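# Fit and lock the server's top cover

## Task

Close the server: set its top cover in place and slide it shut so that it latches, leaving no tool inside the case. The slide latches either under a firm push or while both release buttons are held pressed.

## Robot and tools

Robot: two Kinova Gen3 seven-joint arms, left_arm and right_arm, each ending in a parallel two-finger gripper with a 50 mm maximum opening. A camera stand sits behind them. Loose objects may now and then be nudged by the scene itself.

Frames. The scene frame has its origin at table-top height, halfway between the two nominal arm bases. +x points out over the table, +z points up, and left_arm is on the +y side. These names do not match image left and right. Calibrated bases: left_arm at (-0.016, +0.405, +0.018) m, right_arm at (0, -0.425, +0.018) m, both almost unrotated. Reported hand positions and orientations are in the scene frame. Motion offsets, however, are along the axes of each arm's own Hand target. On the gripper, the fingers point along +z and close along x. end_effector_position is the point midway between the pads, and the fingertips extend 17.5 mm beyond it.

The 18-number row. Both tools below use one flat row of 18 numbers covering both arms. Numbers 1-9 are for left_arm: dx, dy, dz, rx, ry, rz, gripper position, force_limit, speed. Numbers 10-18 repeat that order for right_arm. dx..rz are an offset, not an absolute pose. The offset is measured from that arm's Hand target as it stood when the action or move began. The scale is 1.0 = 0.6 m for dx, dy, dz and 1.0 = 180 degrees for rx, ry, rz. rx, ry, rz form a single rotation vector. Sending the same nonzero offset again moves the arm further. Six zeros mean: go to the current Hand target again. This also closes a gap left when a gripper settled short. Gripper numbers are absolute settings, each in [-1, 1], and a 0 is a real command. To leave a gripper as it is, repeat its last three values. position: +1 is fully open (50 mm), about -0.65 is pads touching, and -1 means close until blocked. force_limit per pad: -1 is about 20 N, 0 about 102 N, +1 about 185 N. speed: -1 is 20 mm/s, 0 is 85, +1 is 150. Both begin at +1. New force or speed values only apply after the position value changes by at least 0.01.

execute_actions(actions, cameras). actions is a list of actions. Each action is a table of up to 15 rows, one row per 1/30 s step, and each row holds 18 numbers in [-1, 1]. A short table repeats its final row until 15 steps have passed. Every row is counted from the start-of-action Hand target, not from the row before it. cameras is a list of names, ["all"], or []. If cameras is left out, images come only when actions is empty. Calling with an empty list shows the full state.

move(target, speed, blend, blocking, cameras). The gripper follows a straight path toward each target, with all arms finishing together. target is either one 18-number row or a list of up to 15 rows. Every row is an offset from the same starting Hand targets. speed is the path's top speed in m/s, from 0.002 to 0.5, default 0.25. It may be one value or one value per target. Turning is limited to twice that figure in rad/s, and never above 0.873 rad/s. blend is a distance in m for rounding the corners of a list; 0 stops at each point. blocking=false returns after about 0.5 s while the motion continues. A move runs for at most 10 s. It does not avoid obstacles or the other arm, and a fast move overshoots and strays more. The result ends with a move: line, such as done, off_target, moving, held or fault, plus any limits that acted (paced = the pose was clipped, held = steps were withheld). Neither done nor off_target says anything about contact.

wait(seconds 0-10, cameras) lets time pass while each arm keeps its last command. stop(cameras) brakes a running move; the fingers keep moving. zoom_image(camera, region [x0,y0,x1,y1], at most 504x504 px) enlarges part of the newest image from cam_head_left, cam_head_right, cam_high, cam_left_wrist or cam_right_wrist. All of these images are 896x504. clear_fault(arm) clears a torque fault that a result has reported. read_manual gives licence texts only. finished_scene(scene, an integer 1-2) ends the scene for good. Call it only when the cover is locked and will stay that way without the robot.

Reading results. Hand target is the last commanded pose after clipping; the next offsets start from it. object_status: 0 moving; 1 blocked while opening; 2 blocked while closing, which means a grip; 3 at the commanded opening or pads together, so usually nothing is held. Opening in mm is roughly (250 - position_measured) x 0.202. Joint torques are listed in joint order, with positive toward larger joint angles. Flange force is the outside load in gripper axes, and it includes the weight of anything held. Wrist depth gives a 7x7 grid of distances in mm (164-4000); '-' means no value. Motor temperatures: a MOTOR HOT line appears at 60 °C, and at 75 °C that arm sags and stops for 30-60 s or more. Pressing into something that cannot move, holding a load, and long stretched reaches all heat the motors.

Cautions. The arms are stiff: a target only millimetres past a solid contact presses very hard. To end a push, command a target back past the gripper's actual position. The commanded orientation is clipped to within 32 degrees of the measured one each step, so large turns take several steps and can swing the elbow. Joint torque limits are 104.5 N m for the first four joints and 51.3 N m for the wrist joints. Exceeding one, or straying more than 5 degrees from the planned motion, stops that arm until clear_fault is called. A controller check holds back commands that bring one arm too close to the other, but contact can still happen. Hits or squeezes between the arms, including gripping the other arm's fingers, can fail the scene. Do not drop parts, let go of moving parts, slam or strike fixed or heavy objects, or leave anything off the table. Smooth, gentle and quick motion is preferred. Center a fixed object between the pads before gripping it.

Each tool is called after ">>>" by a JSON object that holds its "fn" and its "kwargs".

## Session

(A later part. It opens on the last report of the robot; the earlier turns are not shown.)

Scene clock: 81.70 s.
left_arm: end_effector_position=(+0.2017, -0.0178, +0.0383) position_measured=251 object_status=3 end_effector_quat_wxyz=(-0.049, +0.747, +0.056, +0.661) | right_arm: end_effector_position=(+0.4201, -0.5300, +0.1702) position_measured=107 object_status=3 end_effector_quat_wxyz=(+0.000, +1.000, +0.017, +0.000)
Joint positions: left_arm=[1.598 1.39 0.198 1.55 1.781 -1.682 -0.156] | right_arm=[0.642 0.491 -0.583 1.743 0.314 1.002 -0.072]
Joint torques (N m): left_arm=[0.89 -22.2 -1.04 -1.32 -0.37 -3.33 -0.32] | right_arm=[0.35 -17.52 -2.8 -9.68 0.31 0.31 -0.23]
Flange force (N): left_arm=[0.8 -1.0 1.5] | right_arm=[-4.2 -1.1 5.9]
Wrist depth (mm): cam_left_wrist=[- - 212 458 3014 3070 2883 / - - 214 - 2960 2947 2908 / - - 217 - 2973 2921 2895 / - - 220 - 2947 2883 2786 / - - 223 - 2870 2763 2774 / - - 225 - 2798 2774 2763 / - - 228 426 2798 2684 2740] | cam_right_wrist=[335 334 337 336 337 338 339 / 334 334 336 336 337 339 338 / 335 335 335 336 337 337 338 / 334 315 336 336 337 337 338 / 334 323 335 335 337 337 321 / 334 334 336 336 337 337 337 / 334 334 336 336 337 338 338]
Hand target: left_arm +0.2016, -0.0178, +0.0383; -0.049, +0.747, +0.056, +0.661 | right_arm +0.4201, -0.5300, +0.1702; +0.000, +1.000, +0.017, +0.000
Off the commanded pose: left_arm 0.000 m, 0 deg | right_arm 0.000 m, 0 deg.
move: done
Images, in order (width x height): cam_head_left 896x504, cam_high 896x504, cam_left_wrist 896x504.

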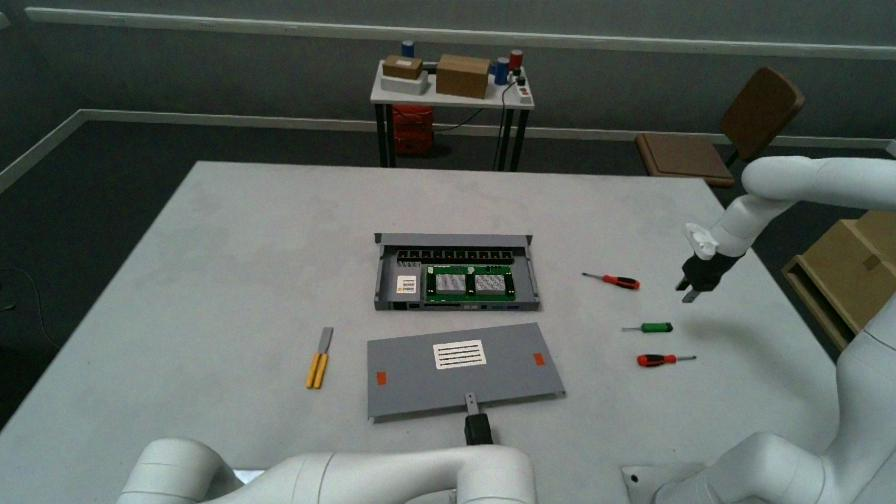

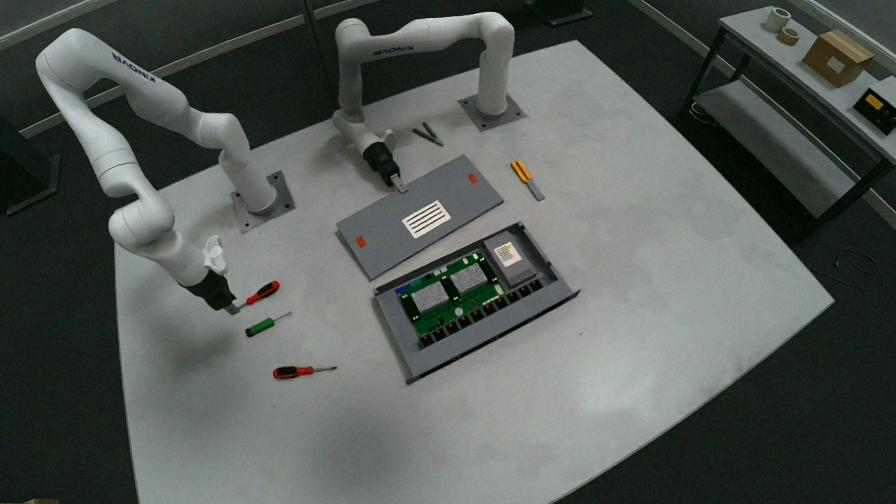

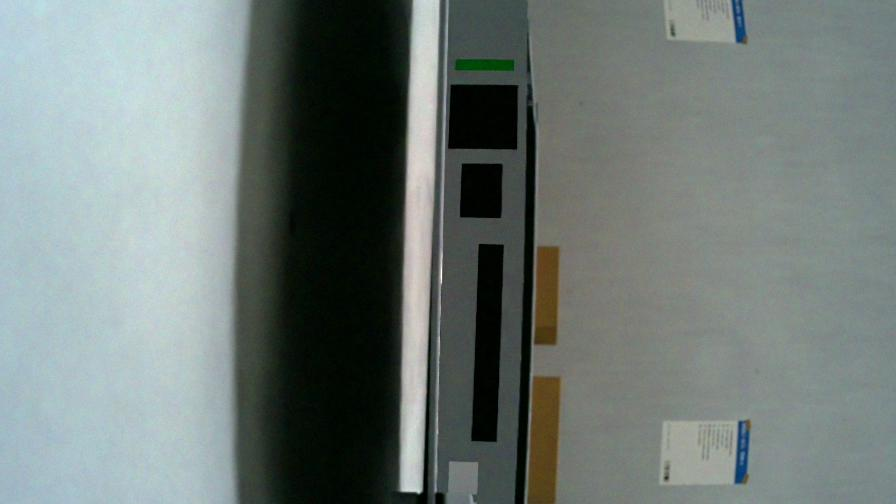

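>>> {"fn": "execute_actions", "kwargs": {"actions": [], "cameras": ["all"]}}

Scene clock: 82.87 s.
left_arm: end_effector_position=(+0.2017, -0.0178, +0.0383) position_measured=251 object_status=3 end_effector_quat_wxyz=(-0.049, +0.747, +0.056, +0.661) | right_arm: end_effector_position=(+0.4201, -0.5300, +0.1702) position_measured=107 object_status=3 end_effector_quat_wxyz=(+0.000, +1.000, +0.017, +0.000)
Joint positions: left_arm=[1.598 1.39 0.198 1.55 1.781 -1.682 -0.156] | right_arm=[0.642 0.491 -0.583 1.743 0.314 1.002 -0.072]
Joint velocities: within noise
Joint torques (N m): left_arm=[0.86 -22.2 -1.03 -1.31 -0.38 -3.37 -0.31] | right_arm=[0.33 -17.53 -2.76 -9.66 0.33 0.27 -0.19]
Motor temperatures (°C): left_arm=[35 39 34 41 39 44 42] | right_arm=[37 39 36 33 47 42 42]
Flange force (N): left_arm=[0.7 -1.0 1.4] | right_arm=[-4.1 -1.2 5.7]
Wrist depth (mm): cam_left_wrist=[- - 212 456 3028 3000 2973 / - - 214 - 3000 2921 2921 / - - 216 - 2960 2870 2858 / - - 220 - 2947 2846 2763 / - - 222 - 2870 2846 2786 / - - 225 - 2846 2774 2763 / - - 228 427 2774 2740 2695] | cam_right_wrist=[334 335 336 337 337 338 339 / 334 335 336 336 337 338 339 / 334 334 336 336 337 338 338 / 333 316 336 336 336 338 338 / 334 322 336 336 337 337 321 / 334 334 335 335 337 337 337 / 333 335 335 336 336 337 338]
Hand target: left_arm +0.2016, -0.0178, +0.0383; -0.049, +0.747, +0.056, +0.661 | right_arm +0.4201, -0.5300, +0.1702; +0.000, +1.000, +0.017, +0.000
Tool commands: left_gripper/position=-1.0 left_gripper/force_limit=+0.8 left_gripper/speed=-1.0 right_gripper/position=+0.3 right_gripper/force_limit=-0.6 right_gripper/speed=-0.8
Off the commanded pose: left_arm 0.000 m, 0 deg | right_arm 0.000 m, 0 deg.

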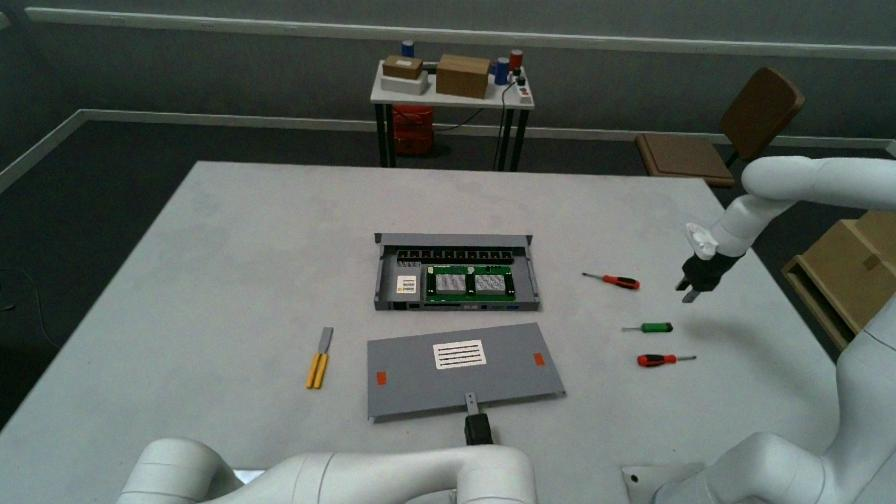

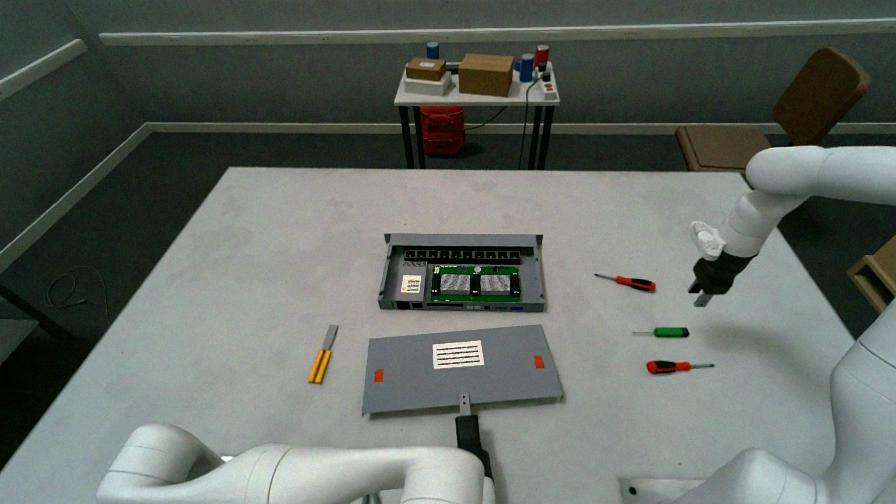

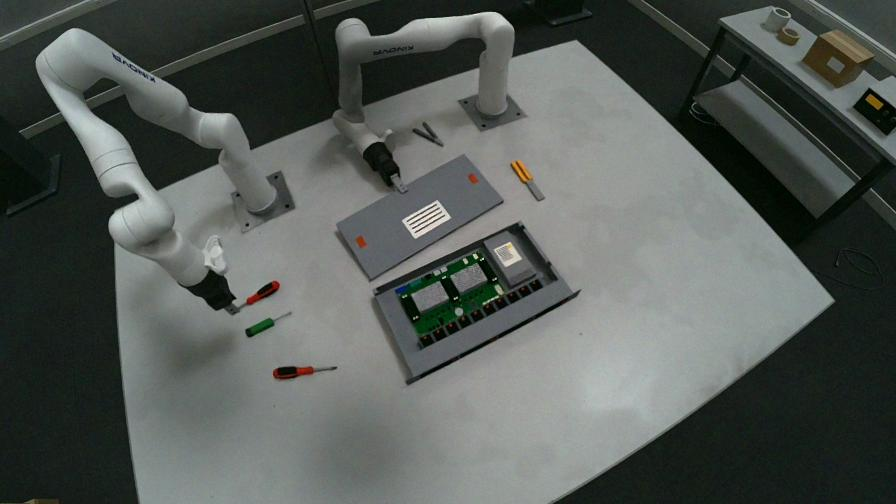

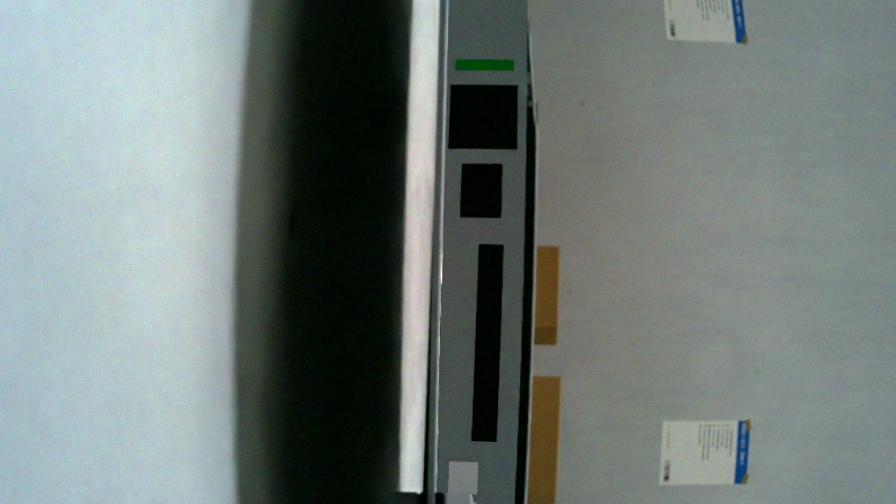

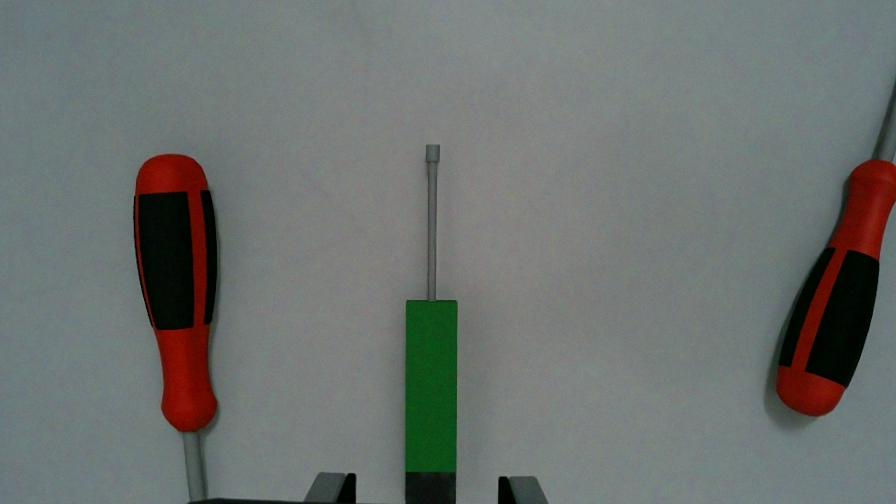

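>>> {"fn": "move", "kwargs": {"target": [[0.1324, 0.0001, -0.0163, 0, 0, 0, -1, 0.8, -1, 0, 0, 0, 0, 0, 0, 0.3, -0.6, -0.8]], "speed": 0.08, "cameras": ["cam_head_left", "cam_high", "cam_left_wrist"]}}

Scene clock: 86.63 s.
left_arm: end_effector_position=(+0.2017, -0.0178, +0.1183) position_measured=251 object_status=3 end_effector_quat_wxyz=(-0.049, +0.747, +0.056, +0.661) | right_arm: end_effector_position=(+0.4201, -0.5300, +0.1702) position_measured=107 object_status=3 end_effector_quat_wxyz=(+0.000, +1.000, +0.017, +0.000)
Joint positions: left_arm=[1.587 1.208 0.216 1.662 1.8 -1.711 -0.221] | right_arm=[0.642 0.491 -0.583 1.743 0.314 1.002 -0.072]
Joint torques (N m): left_arm=[0.59 -24.79 -4.48 -1.61 -1.69 -7.09 -0.25] | right_arm=[0.4 -17.53 -2.82 -9.72 0.35 0.32 -0.21]
Flange force (N): left_arm=[-7.1 -1.2 1.1] | right_arm=[-4.3 -1.3 6.0]
Wrist depth (mm): cam_left_wrist=[242 338 465 2960 3014 3041 2883 / 257 340 460 2960 2960 2947 2858 / 258 342 453 1727 2921 2921 2870 / 245 343 451 1731 2870 2908 2774 / 246 345 446 1727 2895 2798 2774 / 261 348 441 1709 2798 2751 2695 / 247 322 434 - 2833 2729 2717] | cam_right_wrist=[335 336 336 336 338 338 339 / 334 335 335 337 337 338 339 / 333 335 335 336 337 338 339 / 334 316 336 336 337 337 338 / 334 322 336 335 336 338 321 / 334 334 336 335 336 338 338 / 334 334 335 336 336 337 338]
Hand target: left_arm +0.2017, -0.0178, +0.1183; -0.049, +0.747, +0.056, +0.661 | right_arm +0.4201, -0.5300, +0.1702; +0.000, +1.000, +0.017, +0.000
Off the commanded pose: left_arm 0.000 m, 0 deg | right_arm 0.000 m, 0 deg.
move: done
Images, in order (width x height): cam_head_left 896x504, cam_high 896x504, cam_left_wrist 896x504.

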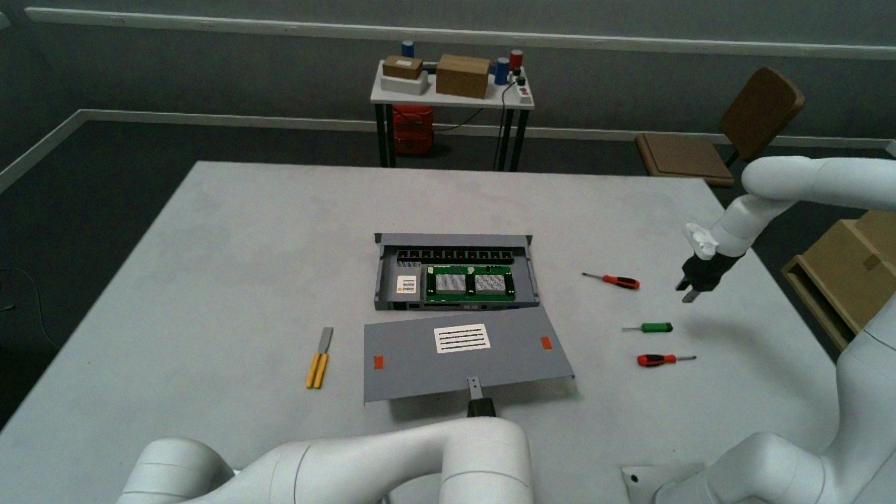

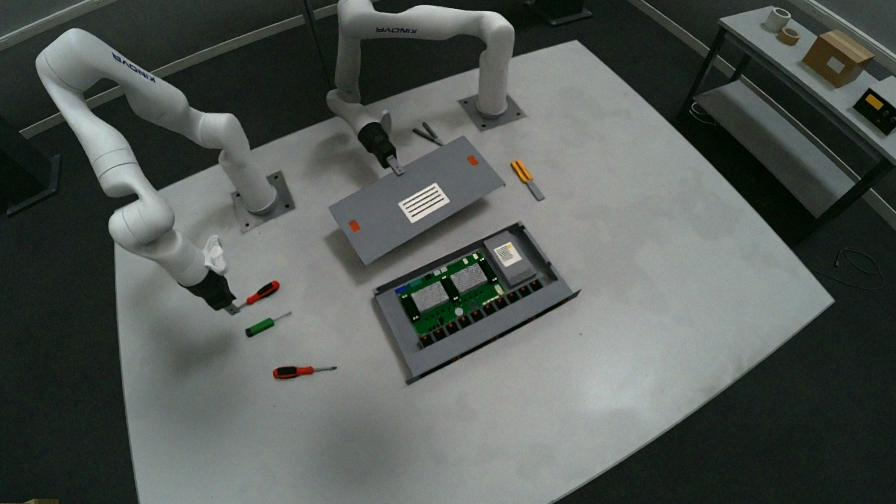

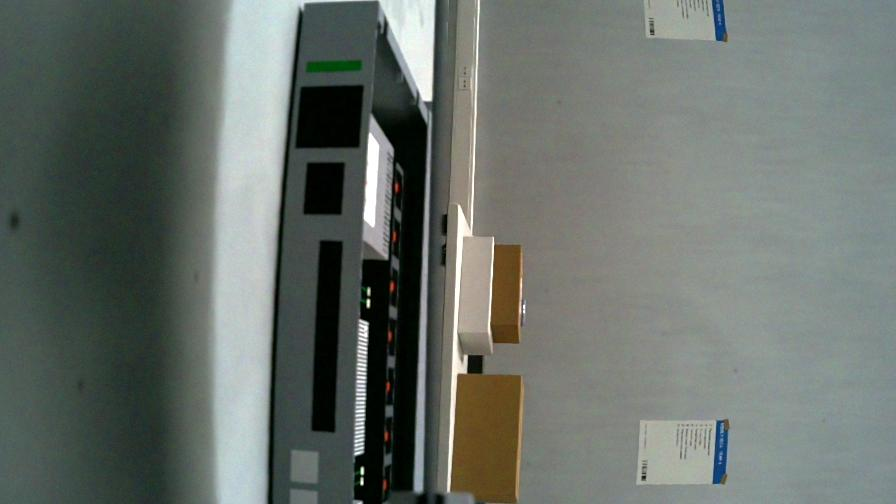

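>>> {"fn": "zoom_image", "kwargs": {"camera": "cam_head_left", "region": [350, 220, 600, 420]}}

>>> {"fn": "zoom_image", "kwargs": {"camera": "cam_high", "region": [320, 130, 590, 390]}}

Scaled by 2.016 from the camera's 896x504 image, which has a finer 1280x720 frame.

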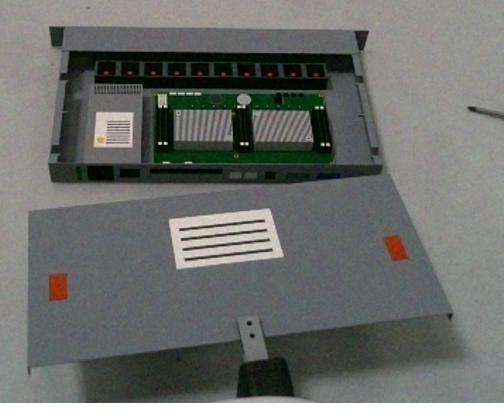

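Scaled by 1.867 from the camera's 896x504 image, which has a finer 1280x720 frame.

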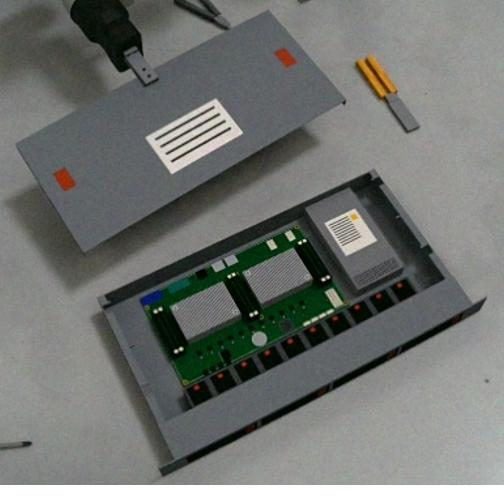

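>>> {"fn": "move", "kwargs": {"target": [[-0.00767, 0.01935, 0.39515, -0.039875, 0.022272, 0.003495, -1, 0.8, -1, 0.2515, -0.4317, -0.105, 0, 0, 0, 0.3, -0.6, -0.8]], "speed": 0.15, "cameras": ["all"]}}

Scene clock: 92.20 s.
left_arm: end_effector_position=(+0.4355, +0.0055, +0.0847) position_measured=251 object_status=3 end_effector_quat_wxyz=(-0.008, +0.725, +0.009, +0.688) | right_arm: end_effector_position=(+0.5620, -0.2660, +0.2330) position_measured=107 object_status=3 end_effector_quat_wxyz=(+0.000, +1.000, +0.017, +0.000)
Joint positions: left_arm=[1.248 1.298 -0.059 1.783 1.279 -1.446 -0.041] | right_arm=[-0.018 0.76 -0.563 1.028 0.38 1.446 -0.512]
Joint torques (N m): left_arm=[0.4 -26.37 -7.91 -2.9 -0.22 -7.34 -0.3] | right_arm=[0.3 -24.45 -3.36 -10.83 0.29 0.31 -0.25]
Flange force (N): left_arm=[-7.5 -0.5 -0.2] | right_arm=[-6.6 1.7 6.3]
Wrist depth (mm): cam_left_wrist=[- 199 199 2652 2652 2642 2631 / 192 199 198 2706 2695 2674 2590 / 194 199 - 1517 2621 2621 2610 / 195 198 - 2621 2642 2652 2580 / 196 197 - 1480 2580 2642 2610 / 196 197 - - 2600 2590 2560 / 197 197 371 1609 2590 2531 2540] | cam_right_wrist=[396 316 320 324 328 356 355 / 398 317 322 324 329 354 403 / 396 318 322 325 329 371 402 / 395 396 322 325 329 395 402 / 397 397 398 398 399 400 402 / 396 397 397 399 401 400 402 / 395 398 397 399 399 400 401]
Hand target: left_arm +0.4355, +0.0055, +0.0847; -0.008, +0.725, +0.009, +0.688 | right_arm +0.5620, -0.2659, +0.2330; +0.000, +1.000, +0.017, +0.000
Off the commanded pose: left_arm 0.000 m, 0 deg | right_arm 0.000 m, 0 deg.
move: done

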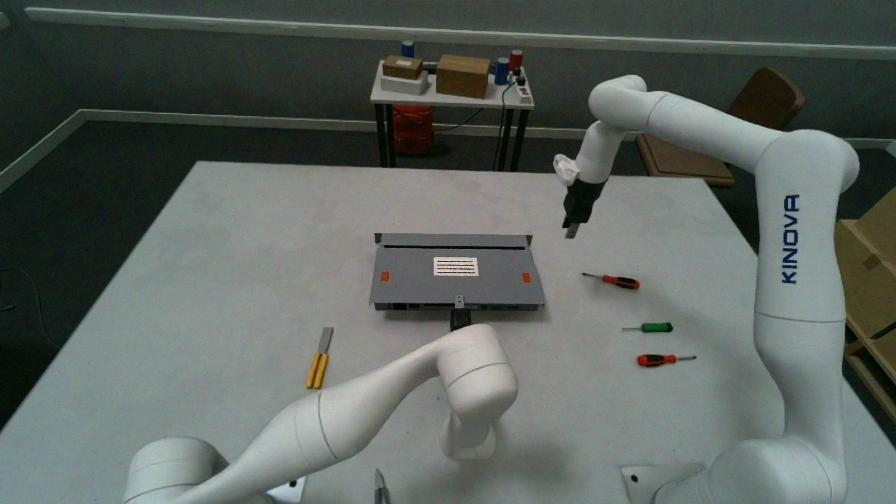

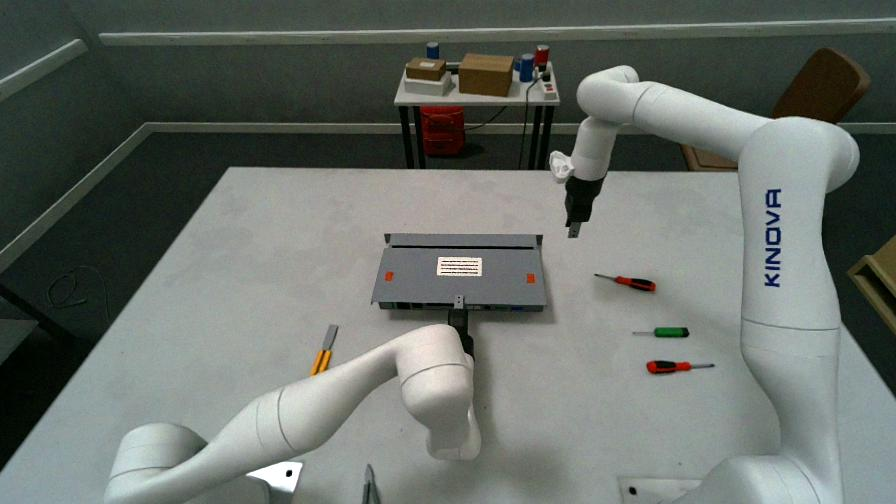

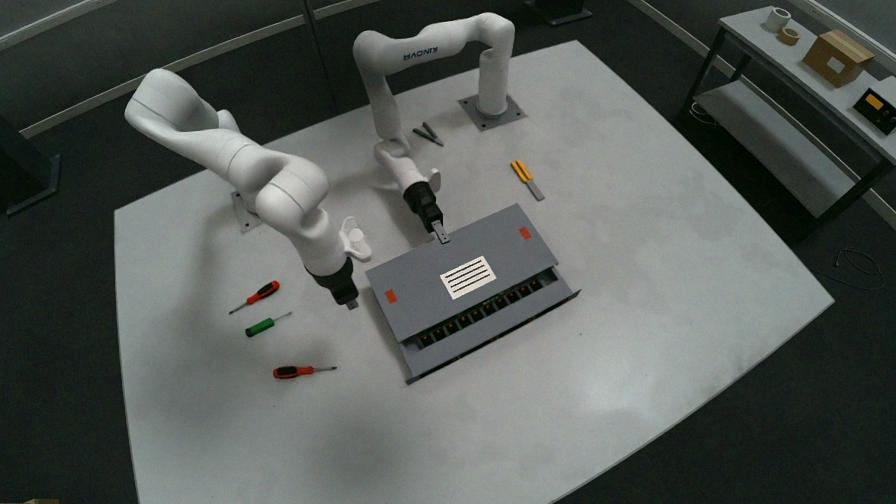

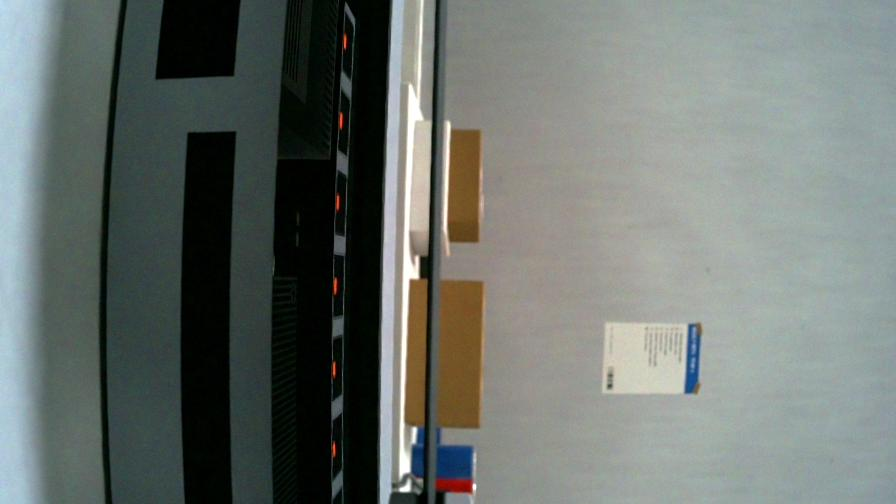

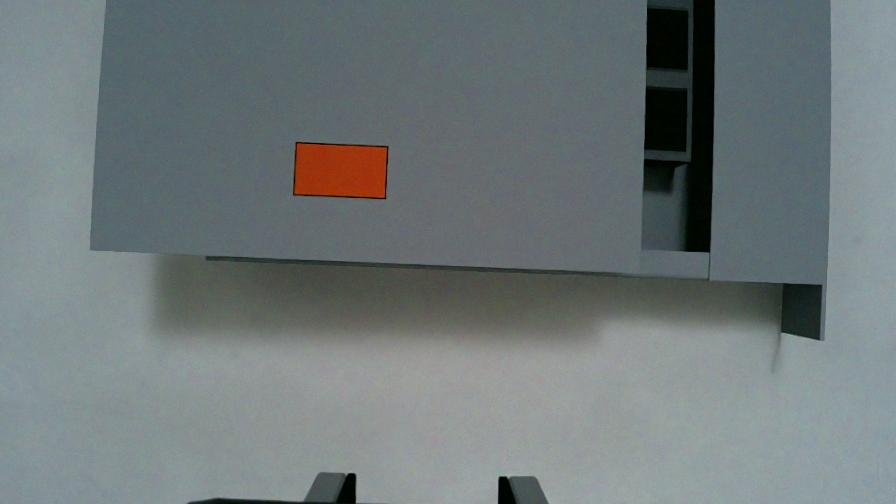

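>>> {"fn": "zoom_image", "kwargs": {"camera": "cam_right_wrist", "region": [60, 200, 310, 340]}}

>>> {"fn": "zoom_image", "kwargs": {"camera": "cam_right_wrist", "region": [590, 200, 840, 340]}}

>>> {"fn": "zoom_image", "kwargs": {"camera": "cam_head_left", "region": [355, 225, 555, 325]}}

>>> {"fn": "zoom_image", "kwargs": {"camera": "cam_head_right", "region": [355, 225, 555, 325]}}

>>> {"fn": "zoom_image", "kwargs": {"camera": "cam_high", "region": [350, 190, 600, 400]}}

Scaled by 2.016 from the camera's 896x504 image, which has a finer 1280x720 frame.

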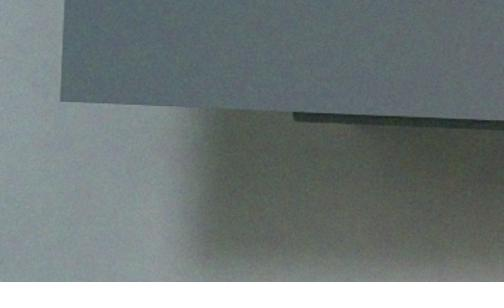

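Scaled by 2.016 from the camera's 896x504 image, which has a finer 1280x720 frame.

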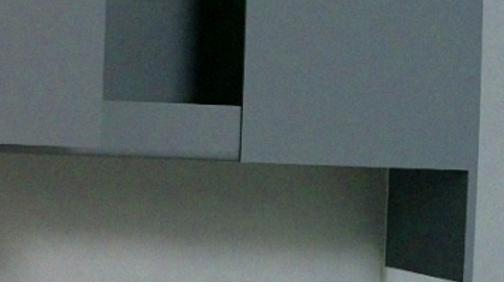

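Scaled by 2.520 from the camera's 896x504 image, which has a finer 1280x720 frame.

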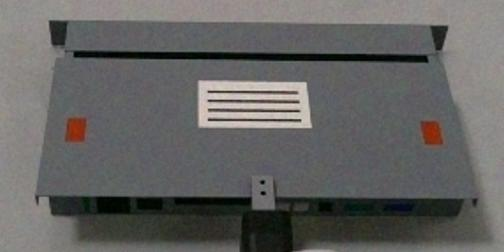

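Scaled by 2.520 from the camera's 896x504 image, which has a finer 1280x720 frame.

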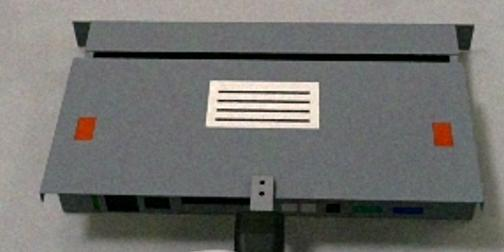

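Scaled by 2.016 from the camera's 896x504 image, which has a finer 1280x720 frame.

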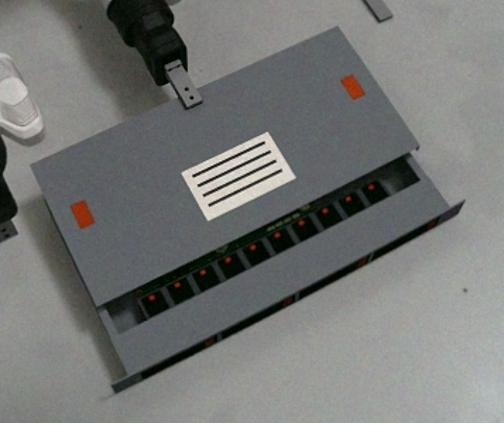

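>>> {"fn": "zoom_image", "kwargs": {"camera": "cam_head_left", "region": [360, 285, 420, 320]}}

>>> {"fn": "zoom_image", "kwargs": {"camera": "cam_head_left", "region": [500, 285, 560, 320]}}

>>> {"fn": "zoom_image", "kwargs": {"camera": "cam_head_right", "region": [360, 285, 420, 320]}}

>>> {"fn": "zoom_image", "kwargs": {"camera": "cam_head_right", "region": [500, 285, 560, 320]}}

Scaled by 8.400 from the camera's 896x504 image, which has a finer 1280x720 frame.

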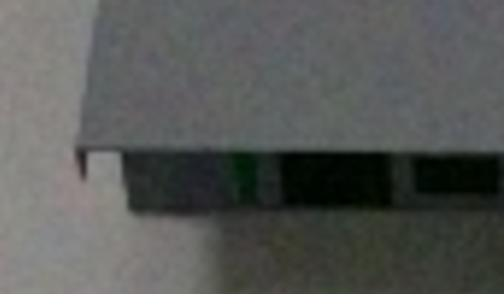

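Scaled by 8.400 from the camera's 896x504 image, which has a finer 1280x720 frame.

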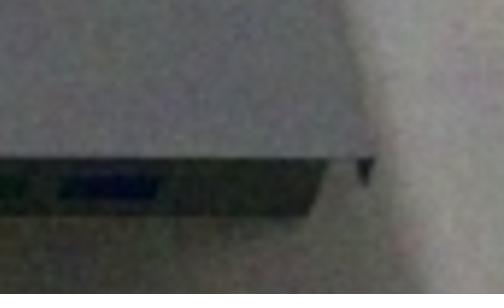

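Scaled by 8.400 from the camera's 896x504 image, which has a finer 1280x720 frame.

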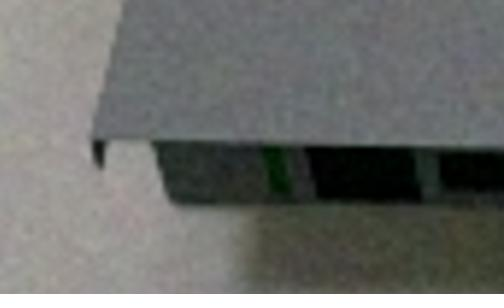

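Scaled by 8.400 from the camera's 896x504 image, which has a finer 1280x720 frame.

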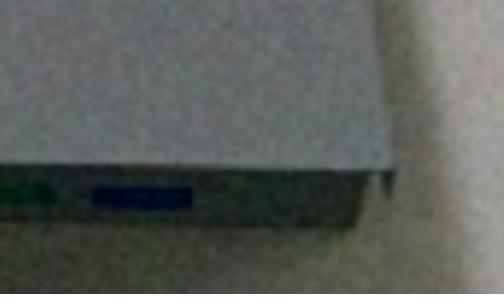

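>>> {"fn": "zoom_image", "kwargs": {"camera": "cam_head_left", "region": [430, 280, 490, 315]}}

>>> {"fn": "zoom_image", "kwargs": {"camera": "cam_head_right", "region": [430, 280, 490, 315]}}

>>> {"fn": "zoom_image", "kwargs": {"camera": "cam_left_wrist", "region": [360, 404, 520, 504]}}

Scaled by 8.400 from the camera's 896x504 image, which has a finer 1280x720 frame.

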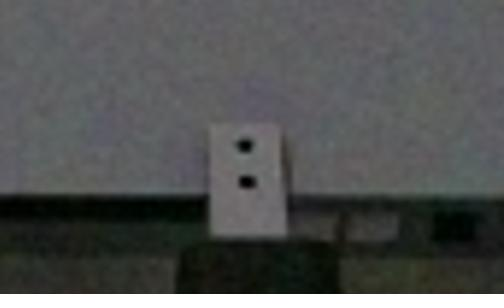

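Scaled by 8.400 from the camera's 896x504 image, which has a finer 1280x720 frame.

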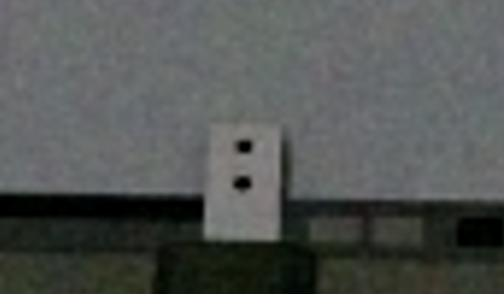

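Scaled by 3.150 from the camera's 896x504 image, which has a finer 1280x720 frame.

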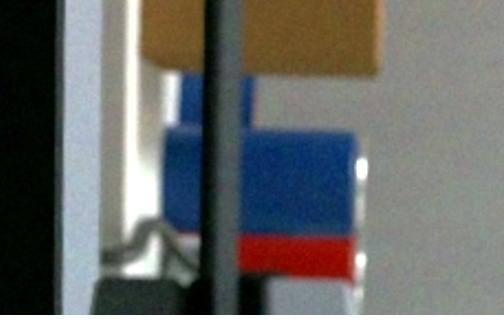

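>>> {"fn": "move", "kwargs": {"target": [[0.09753, -0.23442, -0.04977, 0, 0, 0, -1, 0.8, -1, 0, 0, 0, 0, 0, 0, 0.3, -0.6, -0.8]], "speed": 0.2, "cameras": ["cam_left_wrist", "cam_right_wrist"]}}

Scene clock: 108.40 s.
left_arm: end_effector_position=(+0.4056, +0.1455, +0.1447) position_measured=251 object_status=3 end_effector_quat_wxyz=(-0.008, +0.725, +0.009, +0.688) | right_arm: end_effector_position=(+0.5621, -0.2659, +0.2330) position_measured=107 object_status=3 end_effector_quat_wxyz=(+0.000, +1.000, +0.017, +0.000)
Joint positions: left_arm=[1.233 1.197 -0.116 2.302 1.197 -1.542 0.37] | right_arm=[-0.018 0.76 -0.563 1.028 0.38 1.446 -0.512]
Joint torques (N m): left_arm=[0.47 -20.76 -8.01 2 2.75 -6.87 -0.23] | right_arm=[0.34 -24.47 -3.31 -10.82 0.31 0.29 -0.18]
Flange force (N): left_arm=[-8.1 0.4 -0.1] | right_arm=[-6.5 1.5 6.2]
Wrist depth (mm): cam_left_wrist=[299 436 684 2729 2706 2729 2684 / 301 441 694 2740 2684 2621 2717 / 284 444 614 2751 2674 2621 2674 / 227 396 476 2642 2621 2674 2706 / 227 391 - 2684 2600 2652 2621 / 226 391 - 1507 2663 2590 2600 / 226 346 - 1500 2684 2610 2590] | cam_right_wrist=[397 398 390 370 392 355 356 / 397 397 389 389 392 354 403 / 396 397 393 394 396 369 402 / 396 396 394 395 396 397 402 / 396 396 398 399 399 401 401 / 397 397 398 398 398 401 401 / 396 397 397 399 398 400 402]
Hand target: left_arm +0.4056, +0.1455, +0.1447; -0.008, +0.725, +0.009, +0.688 | right_arm +0.5621, -0.2659, +0.2330; +0.000, +1.000, +0.017, +0.000
Off the commanded pose: left_arm 0.000 m, 0 deg | right_arm 0.000 m, 0 deg.
move: done
Images, in order (width x height): cam_left_wrist 896x504, cam_right_wrist 896x504.

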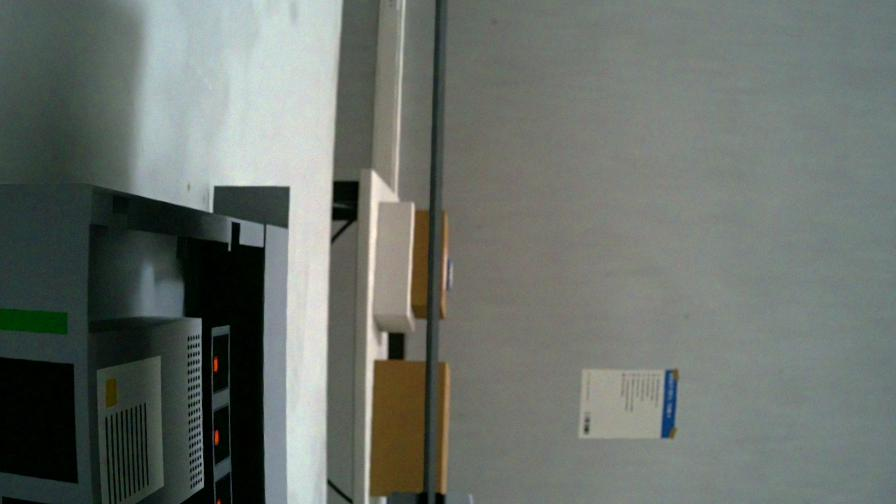

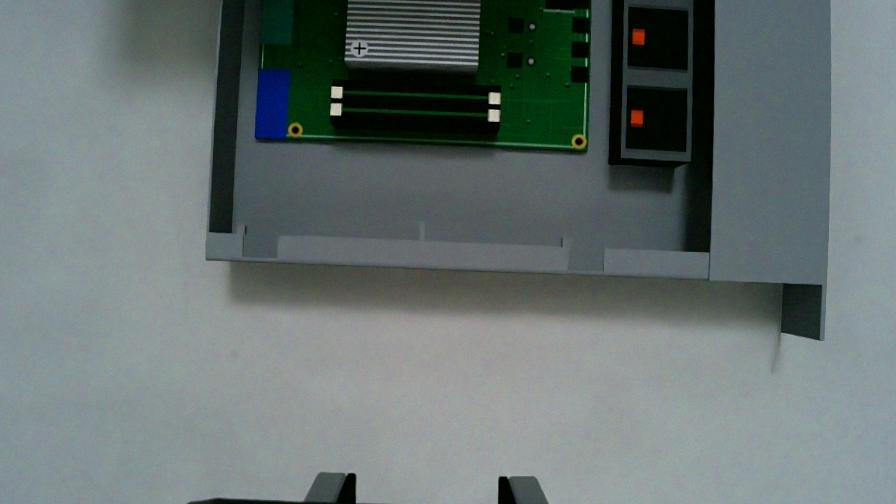

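>>> {"fn": "zoom_image", "kwargs": {"camera": "cam_right_wrist", "region": [195, 205, 325, 277]}}

>>> {"fn": "zoom_image", "kwargs": {"camera": "cam_right_wrist", "region": [520, 215, 650, 287]}}

>>> {"fn": "zoom_image", "kwargs": {"camera": "cam_right_wrist", "region": [370, 205, 500, 277]}}

>>> {"fn": "zoom_image", "kwargs": {"camera": "cam_left_wrist", "region": [80, 170, 300, 290]}}

Scaled by 3.877 from the camera's 896x504 image, which has a finer 1280x720 frame.

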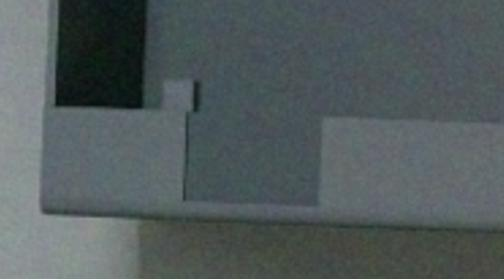

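Scaled by 3.877 from the camera's 896x504 image, which has a finer 1280x720 frame.

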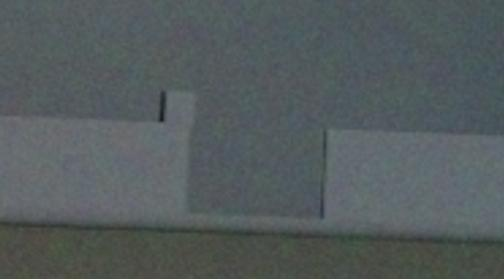

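Scaled by 3.877 from the camera's 896x504 image, which has a finer 1280x720 frame.

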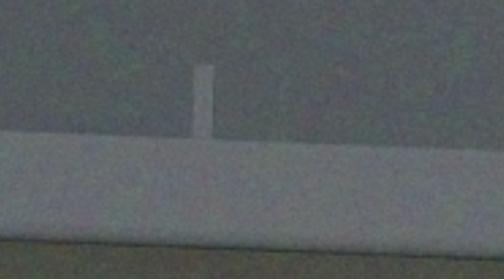

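Scaled by 2.291 from the camera's 896x504 image, which has a finer 1280x720 frame.

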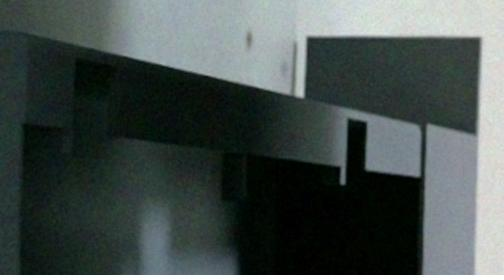

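>>> {"fn": "move", "kwargs": {"target": [[-0.079807, 0.245352, 0.059935, 0.001553, 0.008333, -0.00006, -1, 0.8, -1, 0, 0, 0, 0, 0, 0, 0.3, -0.6, -0.8], [-0.124745, 0.245352, 0.06229, 0.001553, 0.008333, -0.00006, -1, 0.8, -1, 0, 0, 0, 0, 0, 0, 0.3, -0.6, -0.8]], "speed": [0.2, 0.08], "blend": [0.015, 0], "cameras": ["cam_head_left", "cam_head_right", "cam_high", "cam_right_wrist"]}}

Scene clock: 112.93 s.
left_arm: end_effector_position=(+0.4423, -0.0009, +0.0681) position_measured=251 object_status=3 end_effector_quat_wxyz=(-0.010, +0.716, +0.010, +0.698) | right_arm: end_effector_position=(+0.5621, -0.2659, +0.2330) position_measured=107 object_status=3 end_effector_quat_wxyz=(+0.000, +1.000, +0.017, +0.000)
Joint positions: left_arm=[1.247 1.361 -0.069 1.71 1.285 -1.459 -0.049] | right_arm=[-0.018 0.76 -0.563 1.028 0.38 1.446 -0.512]
Joint torques (N m): left_arm=[0.38 -26.19 -7.05 -3.06 -0.26 -6.31 0.19] | right_arm=[0.3 -24.45 -3.34 -10.89 0.29 0.28 -0.23]
Flange force (N): left_arm=[-5.6 -0.3 -0.5] | right_arm=[-6.9 1.7 6.3]
Wrist depth (mm): cam_left_wrist=[- 191 191 - 2729 2621 2684 / - 191 190 - 2695 2674 2674 / - 190 190 2695 2621 2663 2600 / - 190 190 2706 2610 2600 2652 / - 190 189 1464 2631 2580 2600 / - 189 189 2600 2560 2610 2550 / - 189 188 1582 2600 2642 2580] | cam_right_wrist=[398 333 336 338 341 355 355 / 397 333 336 338 341 354 401 / 397 333 336 339 342 355 401 / 397 334 337 339 342 396 401 / 396 397 398 398 400 401 402 / 395 396 398 399 400 400 402 / 396 397 398 398 399 401 401]
Hand target: left_arm +0.4423, -0.0009, +0.0680; -0.010, +0.716, +0.010, +0.698 | right_arm +0.5621, -0.2659, +0.2330; +0.000, +1.000, +0.017, +0.000
Off the commanded pose: left_arm 0.000 m, 0 deg | right_arm 0.000 m, 0 deg.
move: done; blend cut to 0.0135 m at target 1
Images, in order (width x height): cam_head_left 896x504, cam_head_right 896x504, cam_high 896x504, cam_right_wrist 896x504.

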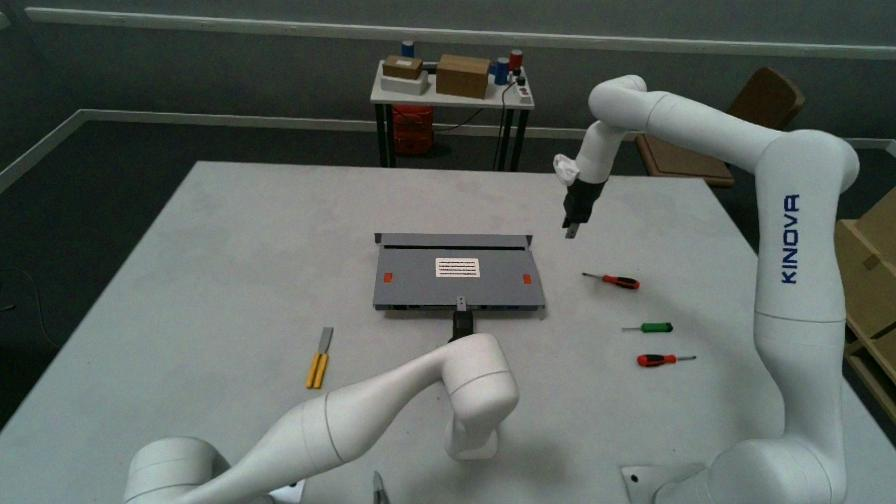

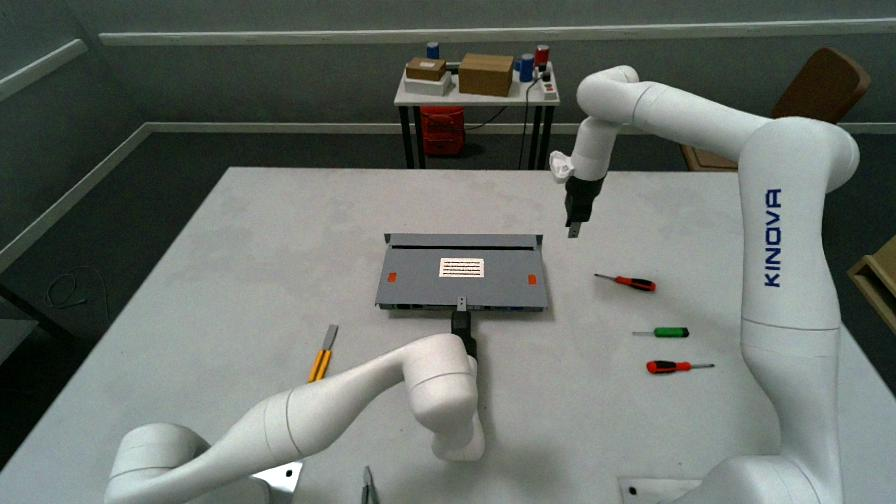

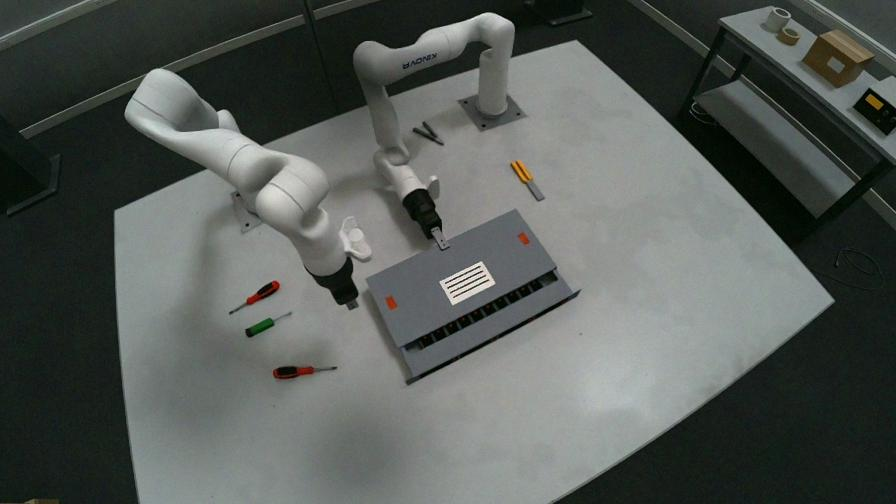

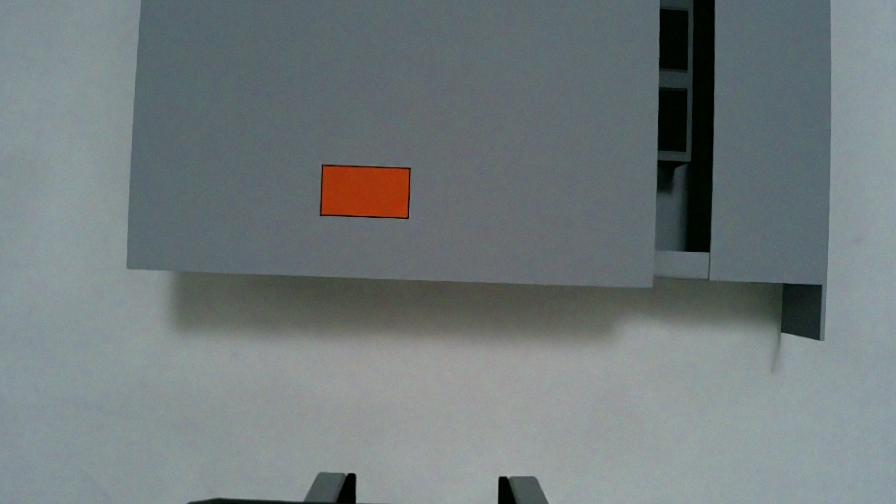

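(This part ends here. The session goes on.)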